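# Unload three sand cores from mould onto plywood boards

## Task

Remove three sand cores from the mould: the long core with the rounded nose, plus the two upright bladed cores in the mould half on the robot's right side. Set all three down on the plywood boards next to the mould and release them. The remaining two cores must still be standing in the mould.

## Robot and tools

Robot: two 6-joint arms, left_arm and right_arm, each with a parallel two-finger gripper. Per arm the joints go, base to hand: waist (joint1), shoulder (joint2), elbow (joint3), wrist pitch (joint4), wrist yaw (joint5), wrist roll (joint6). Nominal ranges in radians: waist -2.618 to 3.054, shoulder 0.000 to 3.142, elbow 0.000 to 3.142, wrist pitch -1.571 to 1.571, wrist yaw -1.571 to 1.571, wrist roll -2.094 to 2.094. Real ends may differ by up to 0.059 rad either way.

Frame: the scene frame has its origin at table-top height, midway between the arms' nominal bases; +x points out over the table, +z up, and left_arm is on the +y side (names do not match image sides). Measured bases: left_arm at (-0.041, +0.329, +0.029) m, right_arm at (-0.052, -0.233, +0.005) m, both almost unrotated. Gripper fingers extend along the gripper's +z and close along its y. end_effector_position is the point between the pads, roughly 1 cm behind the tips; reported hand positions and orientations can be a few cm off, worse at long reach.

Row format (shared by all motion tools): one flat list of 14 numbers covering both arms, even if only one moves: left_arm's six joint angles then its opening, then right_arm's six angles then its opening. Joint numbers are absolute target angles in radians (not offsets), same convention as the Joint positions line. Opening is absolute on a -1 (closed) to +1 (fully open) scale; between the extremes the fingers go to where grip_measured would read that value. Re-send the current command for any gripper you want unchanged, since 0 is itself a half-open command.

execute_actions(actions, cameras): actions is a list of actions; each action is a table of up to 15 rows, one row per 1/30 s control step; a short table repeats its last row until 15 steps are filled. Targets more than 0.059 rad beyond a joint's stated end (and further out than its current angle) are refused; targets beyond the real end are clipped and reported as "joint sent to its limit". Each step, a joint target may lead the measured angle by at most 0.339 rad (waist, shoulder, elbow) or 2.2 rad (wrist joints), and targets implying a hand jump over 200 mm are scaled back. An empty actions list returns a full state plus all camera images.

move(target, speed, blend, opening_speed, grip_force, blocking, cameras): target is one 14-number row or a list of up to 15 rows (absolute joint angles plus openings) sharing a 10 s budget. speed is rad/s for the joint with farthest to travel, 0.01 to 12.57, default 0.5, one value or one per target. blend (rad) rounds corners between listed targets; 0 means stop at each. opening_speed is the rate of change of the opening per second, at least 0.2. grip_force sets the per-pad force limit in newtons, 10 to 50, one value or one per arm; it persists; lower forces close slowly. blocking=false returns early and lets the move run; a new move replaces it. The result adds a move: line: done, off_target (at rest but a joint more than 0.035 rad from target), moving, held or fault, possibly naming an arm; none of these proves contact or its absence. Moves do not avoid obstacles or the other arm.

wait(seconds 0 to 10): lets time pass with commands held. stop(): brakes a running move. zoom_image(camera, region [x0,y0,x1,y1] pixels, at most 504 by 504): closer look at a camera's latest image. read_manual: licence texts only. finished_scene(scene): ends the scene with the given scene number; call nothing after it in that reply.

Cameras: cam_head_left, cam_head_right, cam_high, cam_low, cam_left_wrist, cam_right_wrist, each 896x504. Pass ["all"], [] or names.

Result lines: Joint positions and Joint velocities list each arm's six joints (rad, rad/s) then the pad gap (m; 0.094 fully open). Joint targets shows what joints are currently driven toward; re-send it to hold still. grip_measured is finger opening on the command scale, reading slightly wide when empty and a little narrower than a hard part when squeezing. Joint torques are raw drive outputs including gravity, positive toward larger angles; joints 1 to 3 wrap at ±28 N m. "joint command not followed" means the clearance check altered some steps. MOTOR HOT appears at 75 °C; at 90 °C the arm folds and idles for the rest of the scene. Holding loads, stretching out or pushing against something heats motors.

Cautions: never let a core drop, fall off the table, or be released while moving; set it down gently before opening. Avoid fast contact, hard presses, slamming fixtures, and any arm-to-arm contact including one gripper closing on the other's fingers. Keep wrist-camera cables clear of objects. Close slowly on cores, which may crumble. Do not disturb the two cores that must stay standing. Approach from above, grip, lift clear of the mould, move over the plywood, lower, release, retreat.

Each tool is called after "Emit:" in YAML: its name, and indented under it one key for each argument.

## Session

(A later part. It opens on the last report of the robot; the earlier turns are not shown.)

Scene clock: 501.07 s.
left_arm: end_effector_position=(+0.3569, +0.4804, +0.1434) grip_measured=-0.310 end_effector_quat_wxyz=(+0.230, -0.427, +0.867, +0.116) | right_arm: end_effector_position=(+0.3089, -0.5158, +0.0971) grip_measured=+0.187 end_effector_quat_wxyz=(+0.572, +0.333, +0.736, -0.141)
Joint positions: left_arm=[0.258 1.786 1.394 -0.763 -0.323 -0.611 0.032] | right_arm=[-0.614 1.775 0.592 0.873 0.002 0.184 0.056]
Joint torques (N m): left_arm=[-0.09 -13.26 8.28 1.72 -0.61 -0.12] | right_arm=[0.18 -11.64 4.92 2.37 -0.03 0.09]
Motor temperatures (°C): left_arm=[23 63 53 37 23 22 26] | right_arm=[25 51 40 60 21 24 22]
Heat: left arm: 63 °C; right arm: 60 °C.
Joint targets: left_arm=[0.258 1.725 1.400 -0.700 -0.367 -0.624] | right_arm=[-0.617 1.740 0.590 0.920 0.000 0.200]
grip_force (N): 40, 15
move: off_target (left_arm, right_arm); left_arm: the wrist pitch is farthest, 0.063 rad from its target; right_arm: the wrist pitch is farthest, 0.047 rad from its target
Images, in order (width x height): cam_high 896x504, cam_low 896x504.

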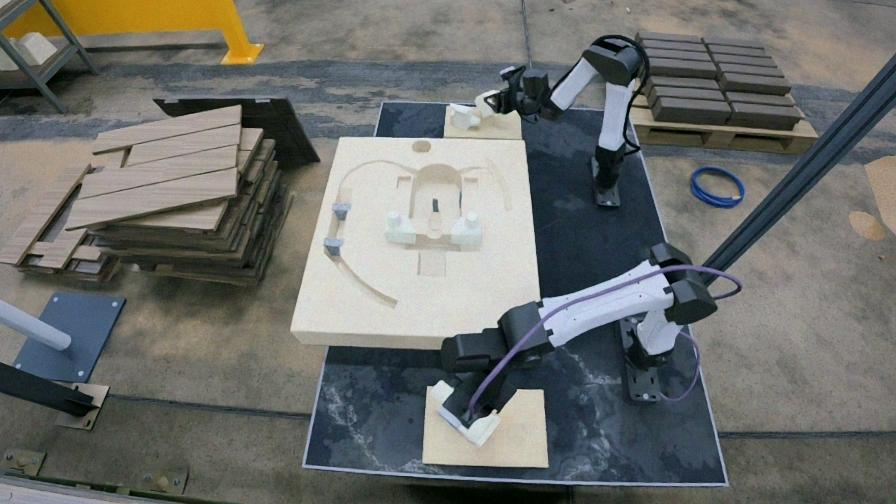

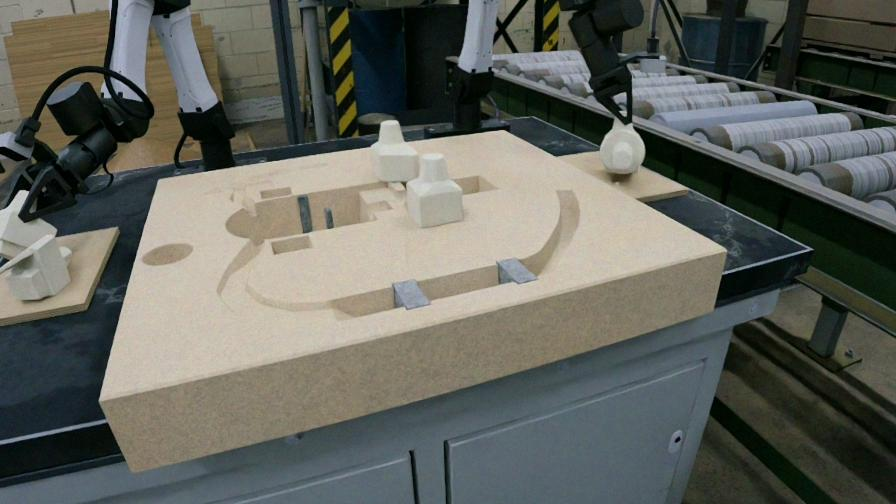

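Emit:
zoom_image:
  camera: "cam_low"
  region: [540, 40, 720, 220]

Emit:
zoom_image:
  camera: "cam_high"
  region: [400, 320, 580, 480]

Emit:
move:
  target:
    - [0.258,1.745,1.26,-0.54,-0.367,-0.624,-0.7,-0.617,1.80,0.57,0.92,0,0.2,0.183]
  speed: 0.12
  cameras: ["cam_low","cam_high"]

Emit:
zoom_image:
  camera: "cam_low"
  region: [540, 40, 720, 220]

Emit:
zoom_image:
  camera: "cam_high"
  region: [400, 60, 560, 160]

Emit:
zoom_image:
  camera: "cam_low"
  region: [0, 150, 200, 350]

Scaled by 2.800 from the camera's 896x504 image, which has a finer 1280x720 frame.

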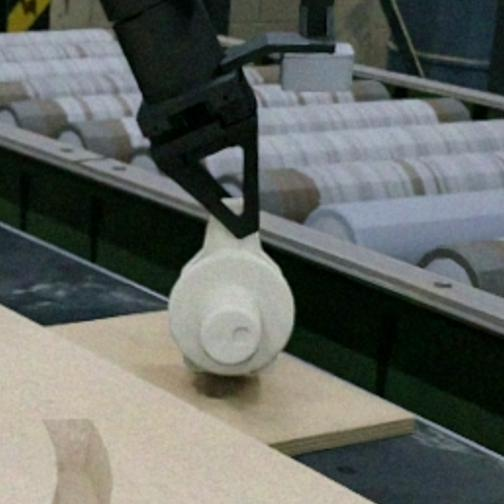

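Scaled by 2.800 from the camera's 896x504 image, which has a finer 1280x720 frame.

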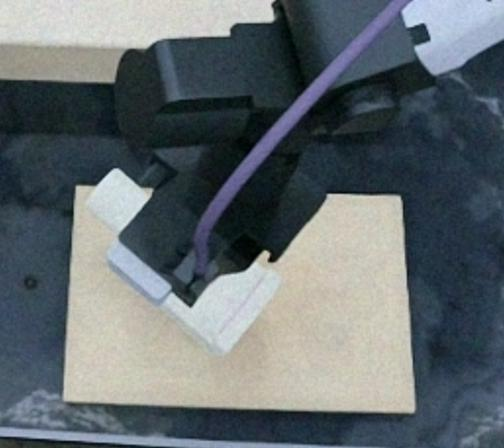

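Scene clock: 511.70 s.
left_arm: end_effector_position=(+0.3601, +0.4859, +0.1289) grip_measured=-0.321 end_effector_quat_wxyz=(+0.265, -0.430, +0.854, +0.125) | right_arm: end_effector_position=(+0.3075, -0.5149, +0.0960) grip_measured=+0.187 end_effector_quat_wxyz=(+0.576, +0.332, +0.733, -0.142)
Joint positions: left_arm=[0.256 1.767 1.276 -0.594 -0.357 -0.611 0.032] | right_arm=[-0.614 1.784 0.578 0.906 0.003 0.184 0.056]
Joint torques (N m): left_arm=[0.1 -9.85 6.35 1.76 -0.24 -0.12] | right_arm=[-0.01 -6.37 4.38 2.08 -0.06 0.1]
Motor temperatures (°C): left_arm=[23 65 52 37 23 22 26] | right_arm=[25 51 39 60 21 24 22]
Heat: left arm: 65 °C; right arm: 60 °C.
Joint targets: left_arm=[0.258 1.745 1.260 -0.540 -0.367 -0.624] | right_arm=[-0.617 1.800 0.570 0.920 0.000 0.200]
grip_force (N): 40, 15
move: off_target (left_arm); left_arm: the wrist pitch is farthest, 0.054 rad from its target
Images, in order (width x height): cam_high 896x504, cam_low 896x504.

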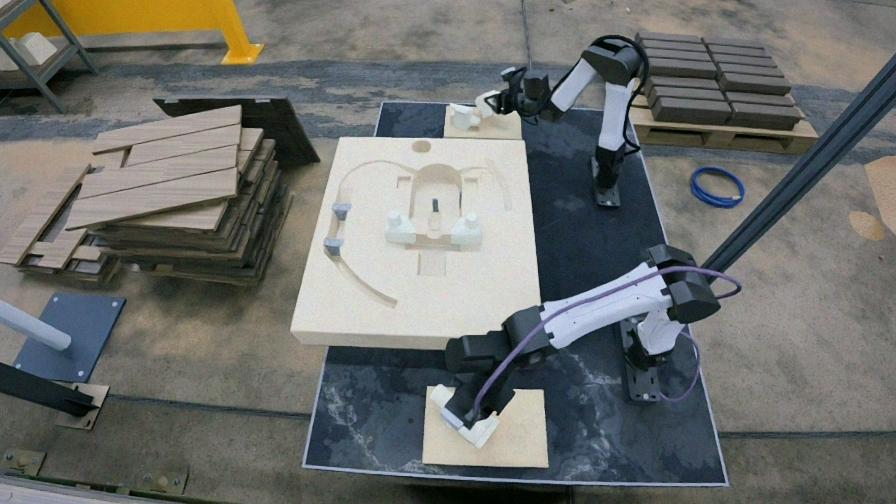

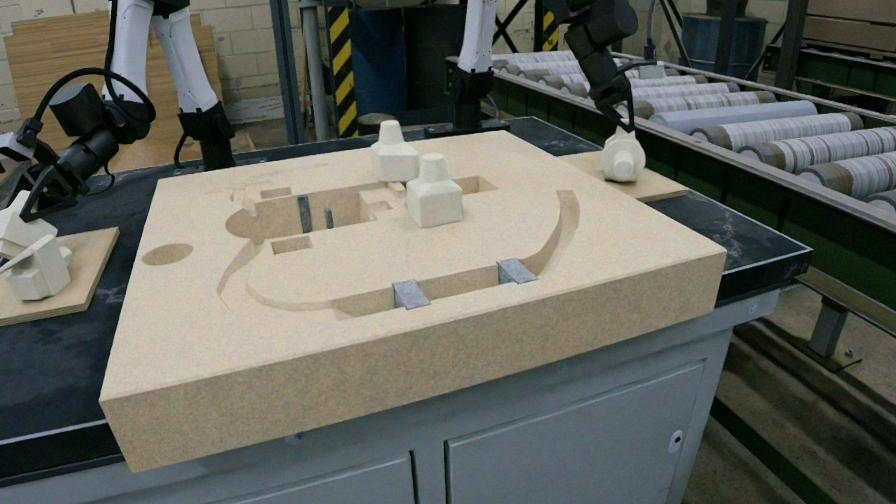

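Scaled by 2.800 from the camera's 896x504 image, which has a finer 1280x720 frame.

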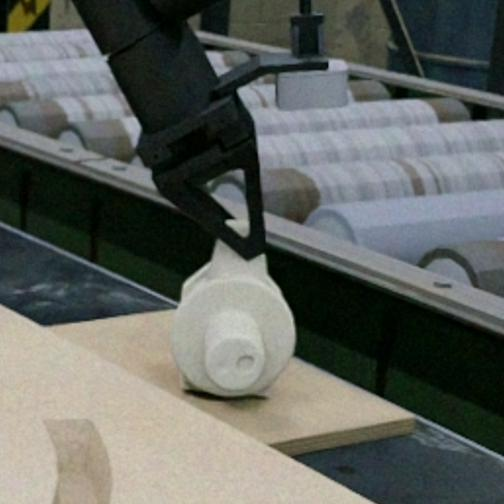

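Scaled by 3.150 from the camera's 896x504 image, which has a finer 1280x720 frame.

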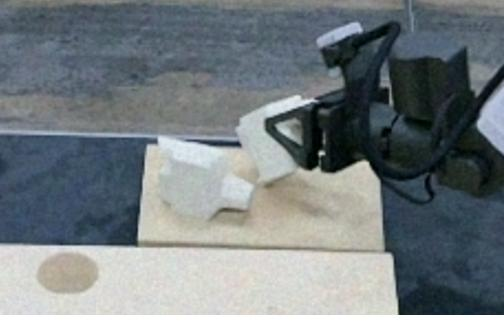

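Scaled by 2.520 from the camera's 896x504 image, which has a finer 1280x720 frame.

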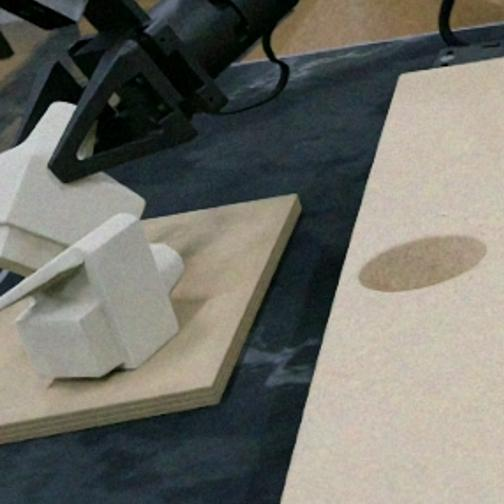

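Emit:
move:
  target:
    - [0.258,1.765,1.25,-0.55,-0.367,-0.624,-0.7,-0.617,1.86,0.55,0.94,0,0.2,0.183]
    - [0.258,1.765,1.25,-0.55,-0.367,-0.624,-0.27,-0.617,1.86,0.55,0.94,0,0.2,0.183]
  speed: 0.12
  opening_speed: 0.25
  cameras: ["cam_low","cam_high"]

Emit:
zoom_image:
  camera: "cam_low"
  region: [540, 40, 720, 220]

Emit:
zoom_image:
  camera: "cam_high"
  region: [400, 60, 560, 160]

Emit:
zoom_image:
  camera: "cam_low"
  region: [0, 150, 200, 350]

Scene clock: 519.97 s.
left_arm: end_effector_position=(+0.3643, +0.4847, +0.1286) grip_measured=-0.271 end_effector_quat_wxyz=(+0.274, -0.429, +0.852, +0.120) | right_arm: end_effector_position=(+0.3093, -0.5164, +0.0947) grip_measured=+0.186 end_effector_quat_wxyz=(+0.592, +0.327, +0.722, -0.146)
Joint positions: left_arm=[0.253 1.767 1.267 -0.565 -0.352 -0.611 0.034] | right_arm=[-0.614 1.829 0.567 1.002 0.003 0.184 0.056]
Joint torques (N m): left_arm=[0.47 -8.02 6.28 1.44 -0.28 -0.1] | right_arm=[0.08 -5.24 3.56 1.34 -0.02 0.09]
Motor temperatures (°C): left_arm=[23 63 51 37 23 22 26] | right_arm=[25 49 39 56 21 24 22]
Heat: left arm: 63 °C; right arm: 56 °C.
Joint targets: left_arm=[0.258 1.765 1.250 -0.550 -0.367 -0.624] | right_arm=[-0.617 1.860 0.550 0.940 0.000 0.200]
grip_force (N): 40, 15
move: off_target (right_arm); target 2's new numbers were sent with left_arm's wrist pitch 0.039 rad from that target; right_arm: the wrist pitch is farthest, 0.062 rad from its target
Images, in order (width x height): cam_high 896x504, cam_low 896x504.

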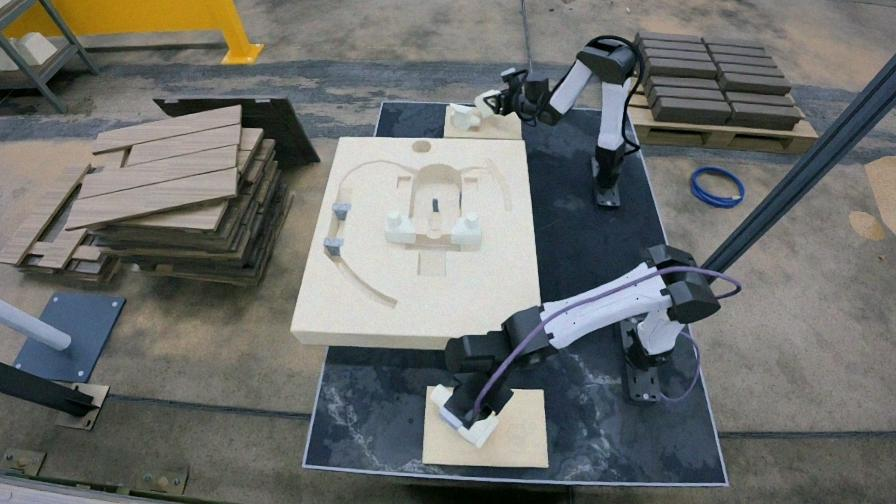

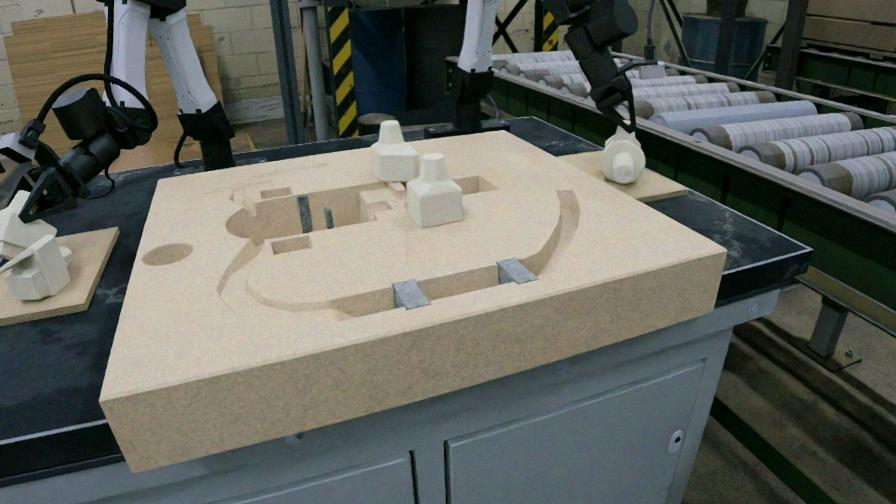

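Scaled by 2.800 from the camera's 896x504 image, which has a finer 1280x720 frame.

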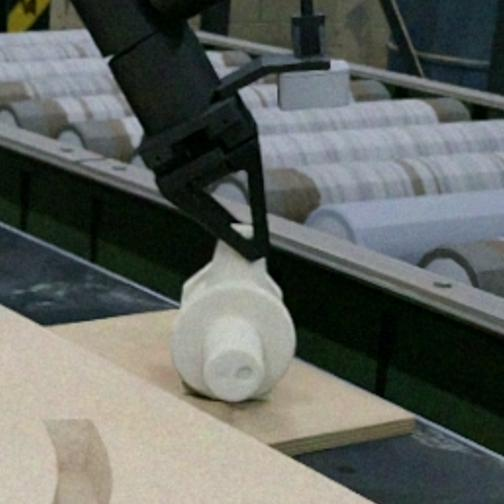

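Scaled by 3.150 from the camera's 896x504 image, which has a finer 1280x720 frame.

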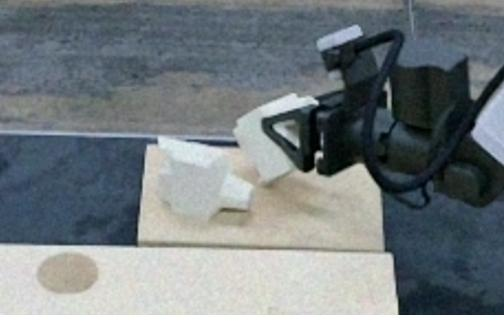

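Scaled by 2.520 from the camera's 896x504 image, which has a finer 1280x720 frame.

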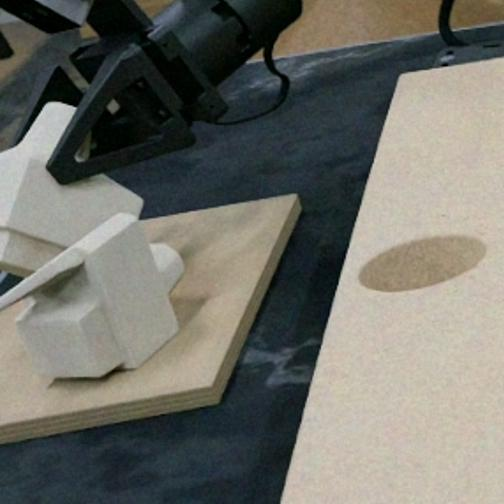

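Emit:
move:
  target:
    - [0.258,1.765,1.25,-0.55,-0.367,-0.624,-0.1,-0.617,1.86,0.55,0.90,0,0.2,0.198]
  speed: 0.12
  opening_speed: 0.2
  cameras: ["cam_low","cam_high","cam_left_wrist"]

Emit:
zoom_image:
  camera: "cam_low"
  region: [540, 40, 720, 220]

Emit:
zoom_image:
  camera: "cam_high"
  region: [400, 60, 560, 160]

Emit:
zoom_image:
  camera: "cam_low"
  region: [0, 150, 200, 350]

Scene clock: 525.80 s.
left_arm: end_effector_position=(+0.3648, +0.4848, +0.1289) grip_measured=-0.101 end_effector_quat_wxyz=(+0.275, -0.429, +0.852, +0.119) | right_arm: end_effector_position=(+0.3044, -0.5122, +0.0756) grip_measured=+0.199 end_effector_quat_wxyz=(+0.569, +0.339, +0.737, -0.136)
Joint positions: left_arm=[0.253 1.767 1.267 -0.562 -0.352 -0.611 0.042] | right_arm=[-0.614 1.844 0.555 0.967 0.001 0.197 0.056]
Joint torques (N m): left_arm=[0.4 -8.06 6.31 1.38 -0.3 -0.11] | right_arm=[0.14 -6.63 4.34 1.29 -0.04 -0.05]
Motor temperatures (°C): left_arm=[23 62 50 37 23 22 26] | right_arm=[25 48 38 54 21 24 22]
Heat: left arm: 62 °C; right arm: 54 °C.
Joint targets: left_arm=[0.258 1.765 1.250 -0.550 -0.367 -0.624] | right_arm=[-0.617 1.860 0.550 0.900 0.000 0.200]
grip_force (N): 40, 15
move: off_target (right_arm); right_arm: the wrist pitch is farthest, 0.067 rad from its target
Images, in order (width x height): cam_high 896x504, cam_low 896x504, cam_left_wrist 896x504.

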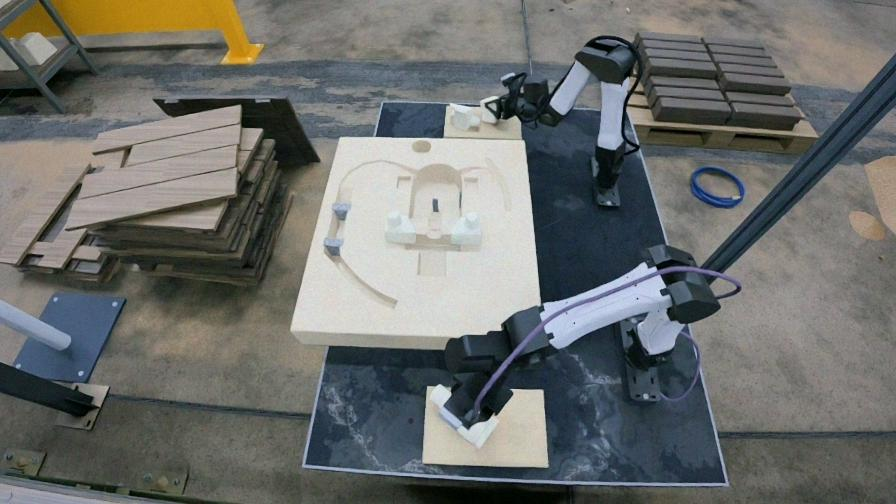

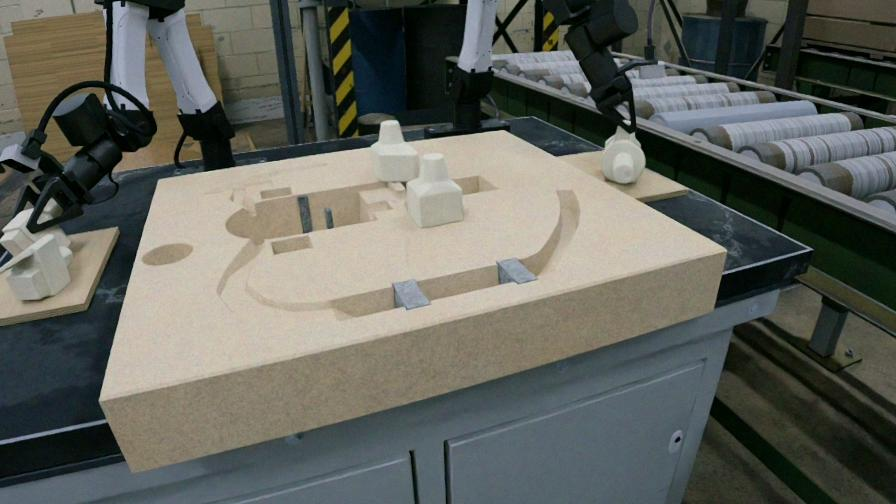

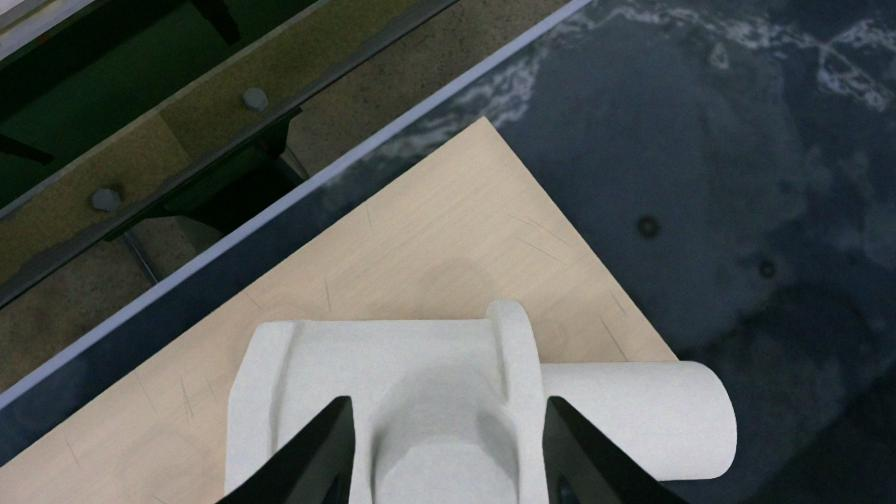

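Scaled by 2.800 from the camera's 896x504 image, which has a finer 1280x720 frame.

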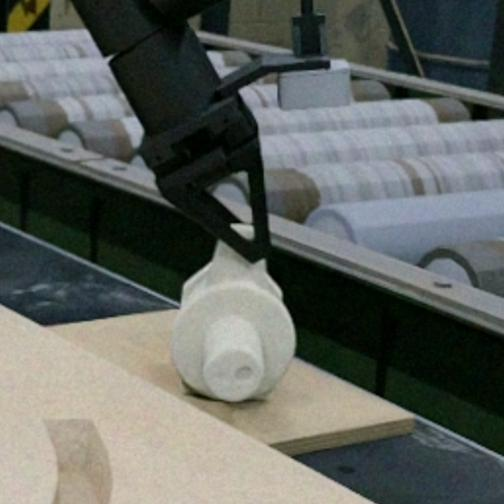

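Scaled by 3.150 from the camera's 896x504 image, which has a finer 1280x720 frame.

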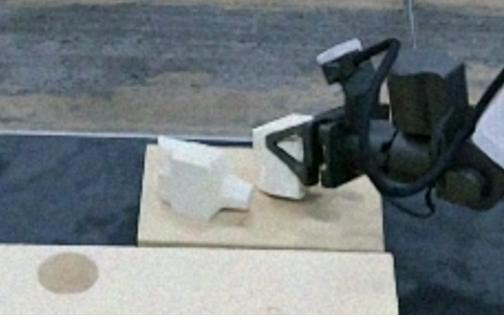

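Scaled by 2.520 from the camera's 896x504 image, which has a finer 1280x720 frame.

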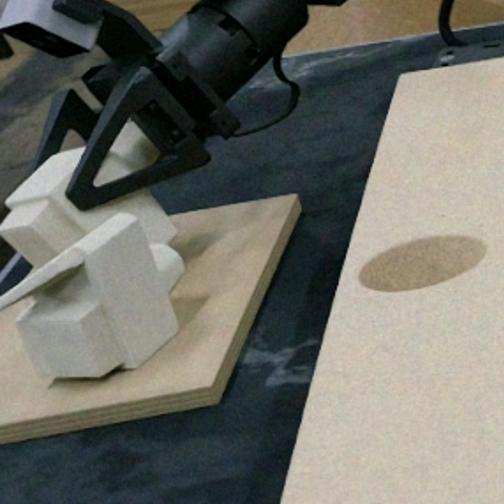

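Emit:
move:
  target:
    - [0.258,1.765,1.25,-0.55,-0.367,-0.624,0.2,-0.617,1.86,0.45,0.97,0,0.2,0.198]
    - [0.258,1.73,1.45,-0.78,-0.367,-0.624,0.25,-0.617,1.86,0.45,0.97,0,0.2,0.198]
  speed: 0.15
  opening_speed: 0.3
  cameras: ["cam_low","cam_high","cam_left_wrist"]

Emit:
zoom_image:
  camera: "cam_low"
  region: [540, 40, 720, 220]

Emit:
zoom_image:
  camera: "cam_high"
  region: [400, 60, 560, 160]

Emit:
zoom_image:
  camera: "cam_low"
  region: [0, 150, 200, 350]

Scene clock: 536.33 s.
left_arm: end_effector_position=(+0.3601, +0.4837, +0.1666) grip_measured=+0.249 end_effector_quat_wxyz=(+0.256, -0.428, +0.858, +0.124) | right_arm: end_effector_position=(+0.2896, -0.5000, +0.0662) grip_measured=+0.199 end_effector_quat_wxyz=(+0.570, +0.340, +0.736, -0.133)
Joint positions: left_arm=[0.253 1.753 1.42 -0.771 -0.352 -0.611 0.059] | right_arm=[-0.614 1.844 0.468 1.057 -0.001 0.204 0.056]
Joint torques (N m): left_arm=[0.42 -9.87 10.66 1.09 -0.31 -0.12] | right_arm=[0.08 -6.13 3.08 1.11 0.02 -0.12]
Motor temperatures (°C): left_arm=[23 60 49 37 23 22 26] | right_arm=[25 47 38 51 21 24 22]
Heat: left arm: 60 °C; right arm: 51 °C.
Joint targets: left_arm=[0.258 1.730 1.450 -0.780 -0.367 -0.624] | right_arm=[-0.617 1.860 0.450 0.970 0.000 0.200]
grip_force (N): 40, 15
move: off_target (right_arm); right_arm: the wrist pitch is farthest, 0.087 rad from its target
Images, in order (width x height): cam_high 896x504, cam_low 896x504, cam_left_wrist 896x504.

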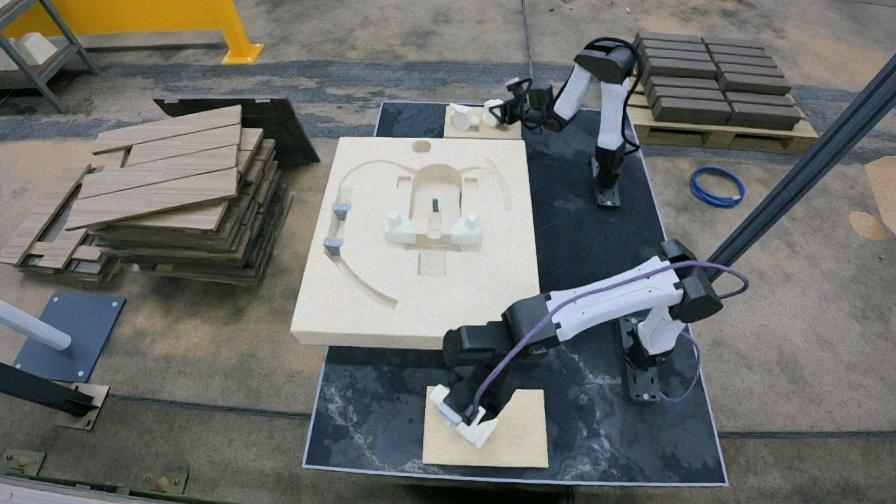

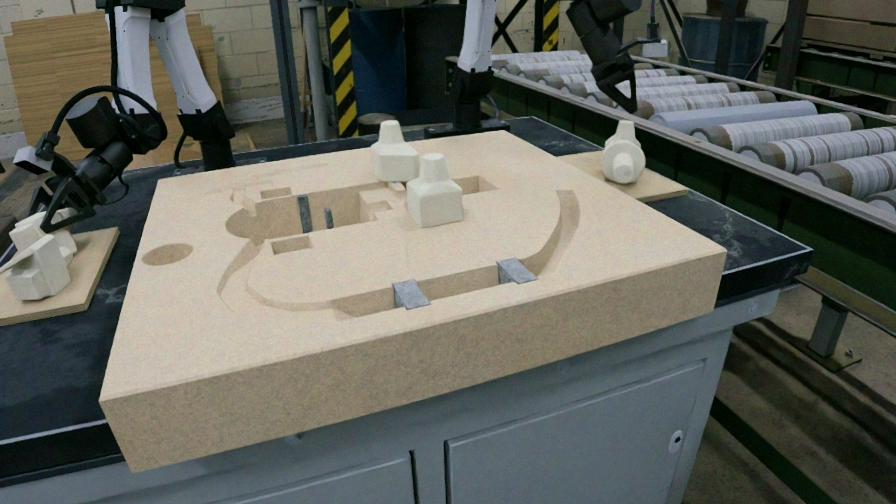

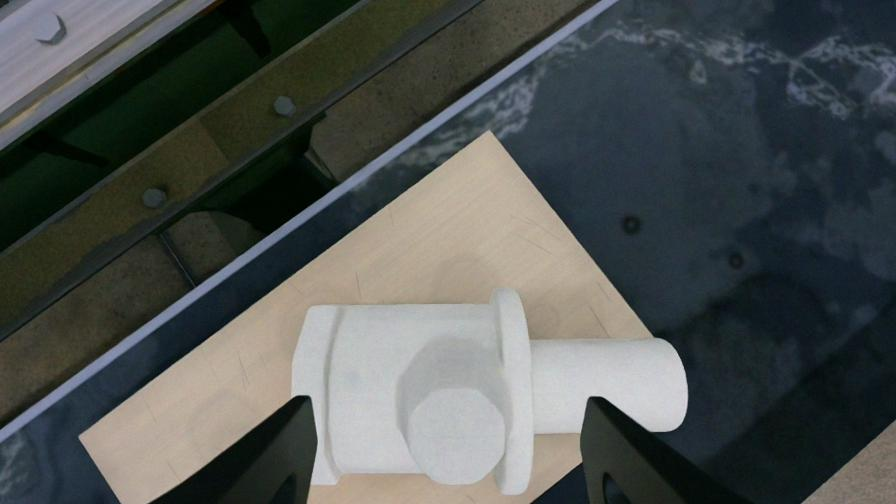

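Scaled by 2.800 from the camera's 896x504 image, which has a finer 1280x720 frame.

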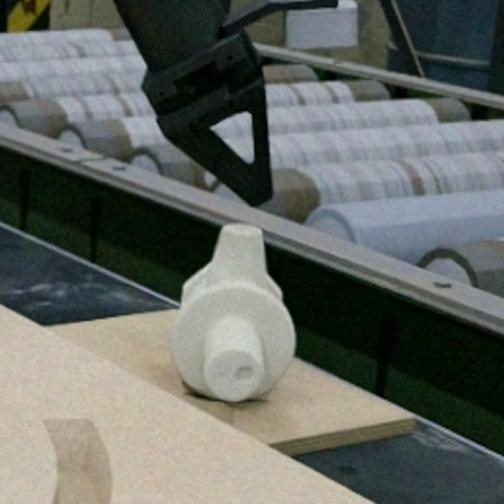

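Scaled by 3.150 from the camera's 896x504 image, which has a finer 1280x720 frame.

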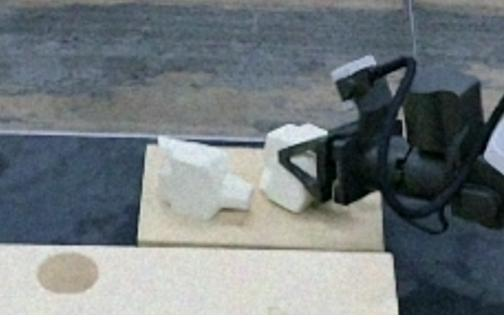

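Scaled by 2.520 from the camera's 896x504 image, which has a finer 1280x720 frame.

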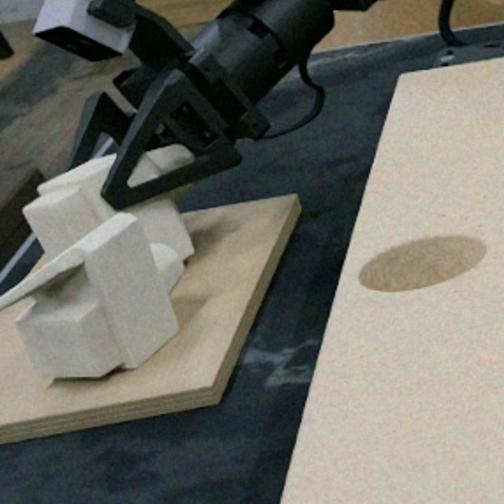

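Emit:
move:
  target:
    - [0.1,1.3,1.5,-1.0,0,0,0.25,-0.617,1.89,0.42,0.98,0,0.2,0.21]
    - [0.0,1.17,1.447,-1.127,0,0,0.25,-0.617,1.91,0.42,0.98,0,0.2,0.4]
  speed: 0.25
  opening_speed: 0.2
  cameras: ["cam_low","cam_high","cam_right_wrist"]

Emit:
zoom_image:
  camera: "cam_high"
  region: [400, 60, 560, 160]

Emit:
zoom_image:
  camera: "cam_low"
  region: [0, 150, 200, 350]

Scene clock: 546.23 s.
left_arm: end_effector_position=(+0.2631, +0.3250, +0.3304) grip_measured=+0.249 end_effector_quat_wxyz=(+0.363, +0.000, +0.932, +0.000) | right_arm: end_effector_position=(+0.2781, -0.4960, +0.0410) grip_measured=+0.399 end_effector_quat_wxyz=(+0.544, +0.354, +0.750, -0.131)
Joint positions: left_arm=[0.005 1.176 1.464 -1.115 -0.012 -0.013 0.059] | right_arm=[-0.62 1.886 0.438 1.065 0.008 0.207 0.066]
Joint torques (N m): left_arm=[-0.54 -3.25 5.9 1.52 0.21 0.13] | right_arm=[0.5 -5.29 2.77 1.1 -0.08 -0.14]
Motor temperatures (°C): left_arm=[23 56 50 36 22 22 25] | right_arm=[25 45 37 49 21 24 22]
Heat: left arm: 56 °C; right arm: 49 °C.
Joint targets: left_arm=[0.000 1.170 1.447 -1.127 0.000 0.000] | right_arm=[-0.617 1.910 0.420 0.980 0.000 0.200]
grip_force (N): 40, 15
move: off_target (right_arm); target 2's new numbers were sent with right_arm's wrist pitch 0.135 rad from that target; right_arm: the wrist pitch is farthest, 0.085 rad from its target
Images, in order (width x height): cam_high 896x504, cam_low 896x504, cam_right_wrist 896x504.

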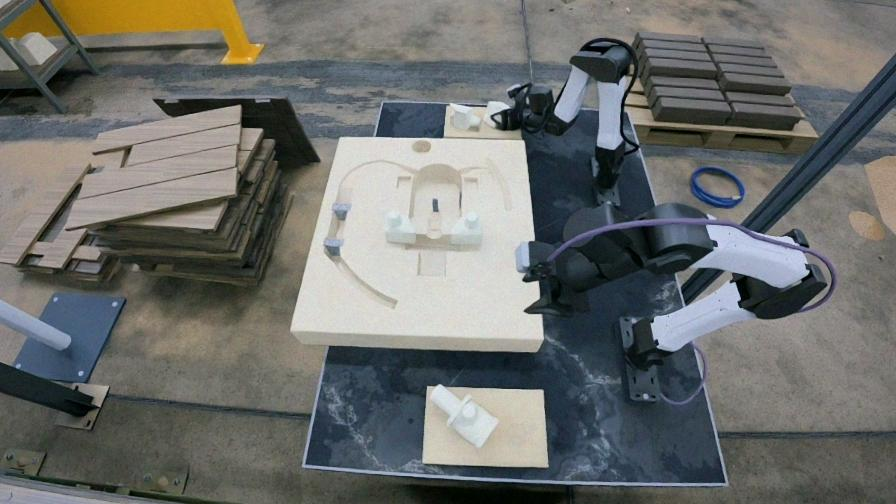

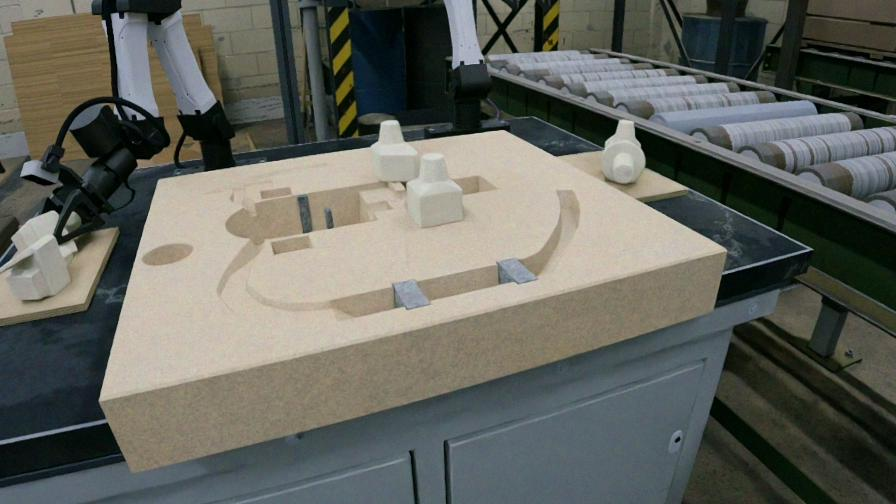

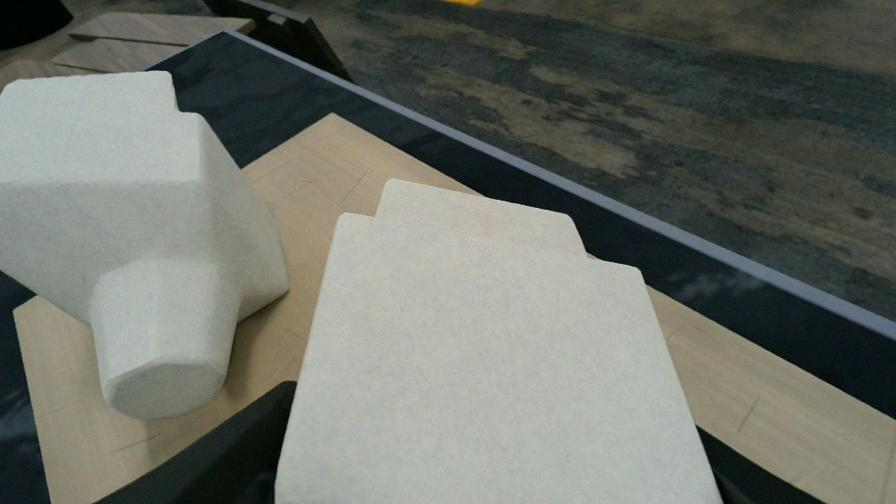

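Scaled by 3.150 from the camera's 896x504 image, which has a finer 1280x720 frame.

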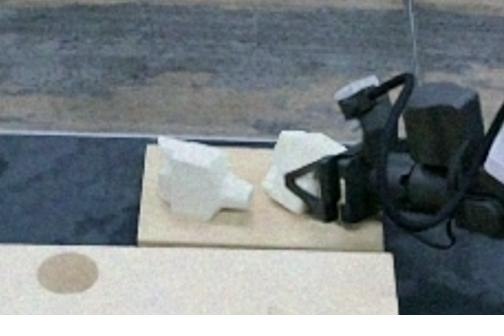

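Scaled by 2.520 from the camera's 896x504 image, which has a finer 1280x720 frame.

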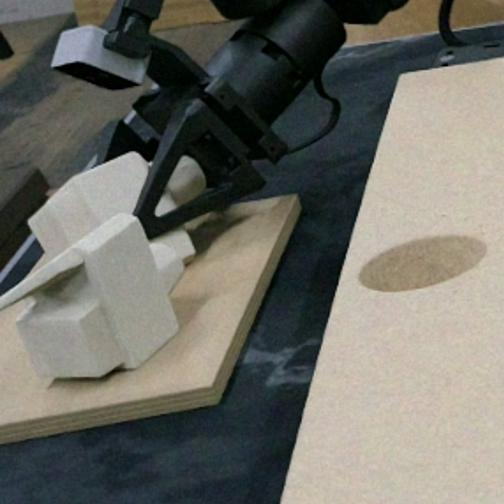

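Emit:
move:
  target:
    - [0.0,1.17,1.447,-1.127,0,0,0.25,-0.617,1.90,0.43,1.03,0,0.2,1]
    - [0.0,1.17,1.447,-1.127,0,0,0.25,-0.617,1.155,0.22,0.5,0,0.2,1]
  speed: 0.3
  opening_speed: 0.5
  cameras: ["cam_low","cam_high","cam_right_wrist"]

Emit:
zoom_image:
  camera: "cam_high"
  region: [400, 60, 560, 160]

Emit:
zoom_image:
  camera: "cam_low"
  region: [0, 150, 200, 350]

Scene clock: 561.27 s.
left_arm: end_effector_position=(+0.2631, +0.3250, +0.3304) grip_measured=+0.249 end_effector_quat_wxyz=(+0.363, +0.000, +0.932, +0.000) | right_arm: end_effector_position=(+0.2117, -0.4412, +0.0967) grip_measured=+0.998 end_effector_quat_wxyz=(+0.527, +0.356, +0.762, -0.124)
Joint positions: left_arm=[0.005 1.176 1.464 -1.115 -0.012 -0.013 0.059] | right_arm=[-0.618 1.168 0.229 0.512 0.002 0.206 0.094]
Joint torques (N m): left_arm=[-0.51 -3.26 5.93 1.5 0.21 0.13] | right_arm=[0.39 -4.23 5.3 1.76 -0.01 -0.16]
Motor temperatures (°C): left_arm=[23 50 47 36 22 22 25] | right_arm=[25 44 36 48 21 24 22]
Heat: left arm: 50 °C; right arm: 48 °C.
Joint targets: left_arm=[0.000 1.170 1.447 -1.127 0.000 0.000] | right_arm=[-0.617 1.155 0.220 0.500 0.000 0.200]
grip_force (N): 40, 15
move: done
Images, in order (width x height): cam_high 896x504, cam_low 896x504, cam_right_wrist 896x504.

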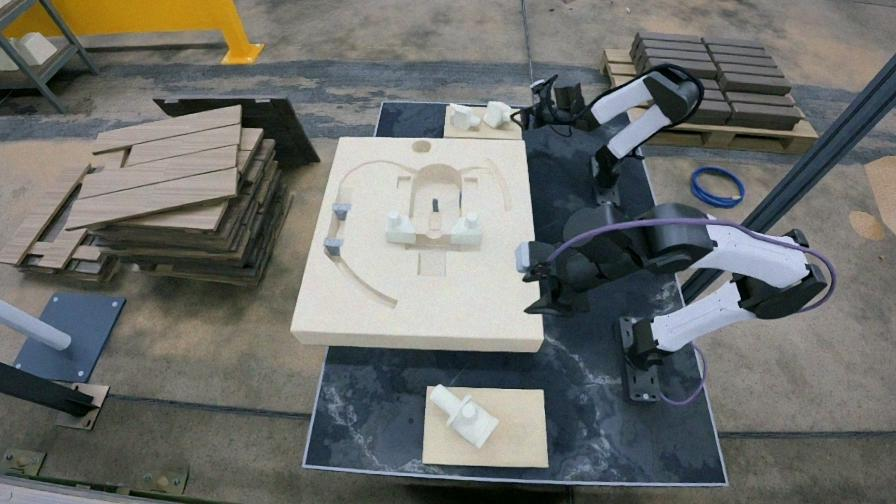

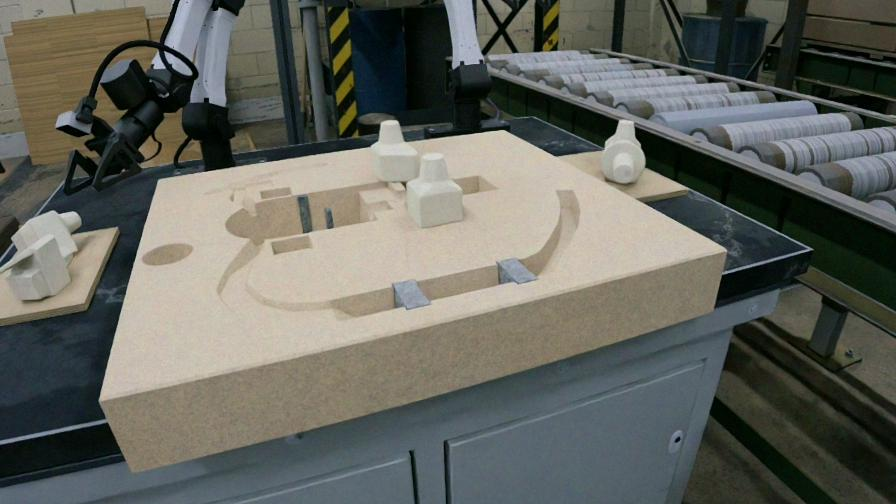

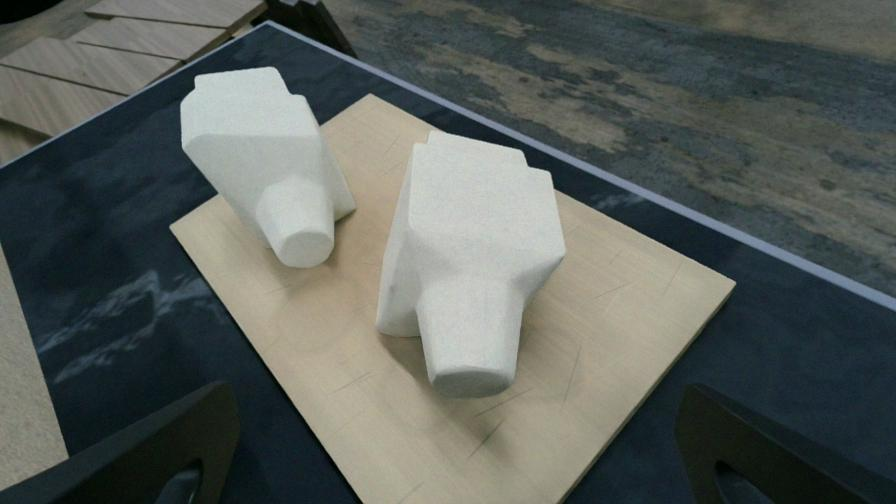

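Scaled by 3.150 from the camera's 896x504 image, which has a finer 1280x720 frame.

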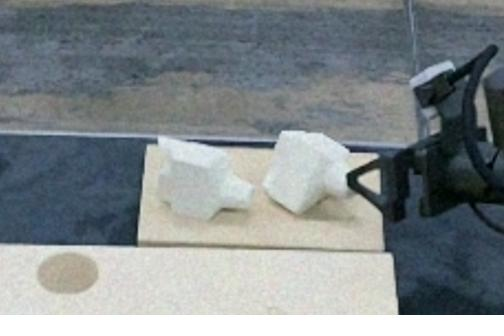

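Scaled by 2.520 from the camera's 896x504 image, which has a finer 1280x720 frame.

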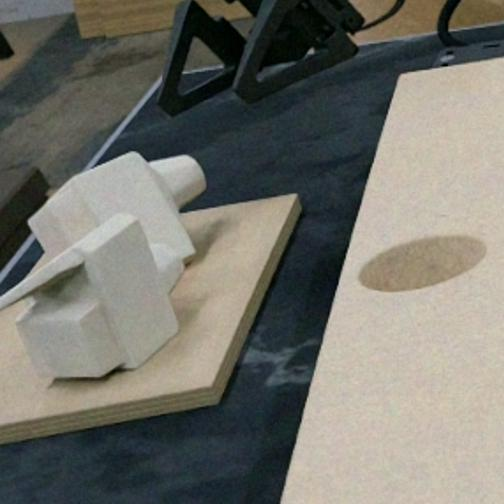

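Emit:
finished_scene:
  scene: 1

The scene is finished: the task was done.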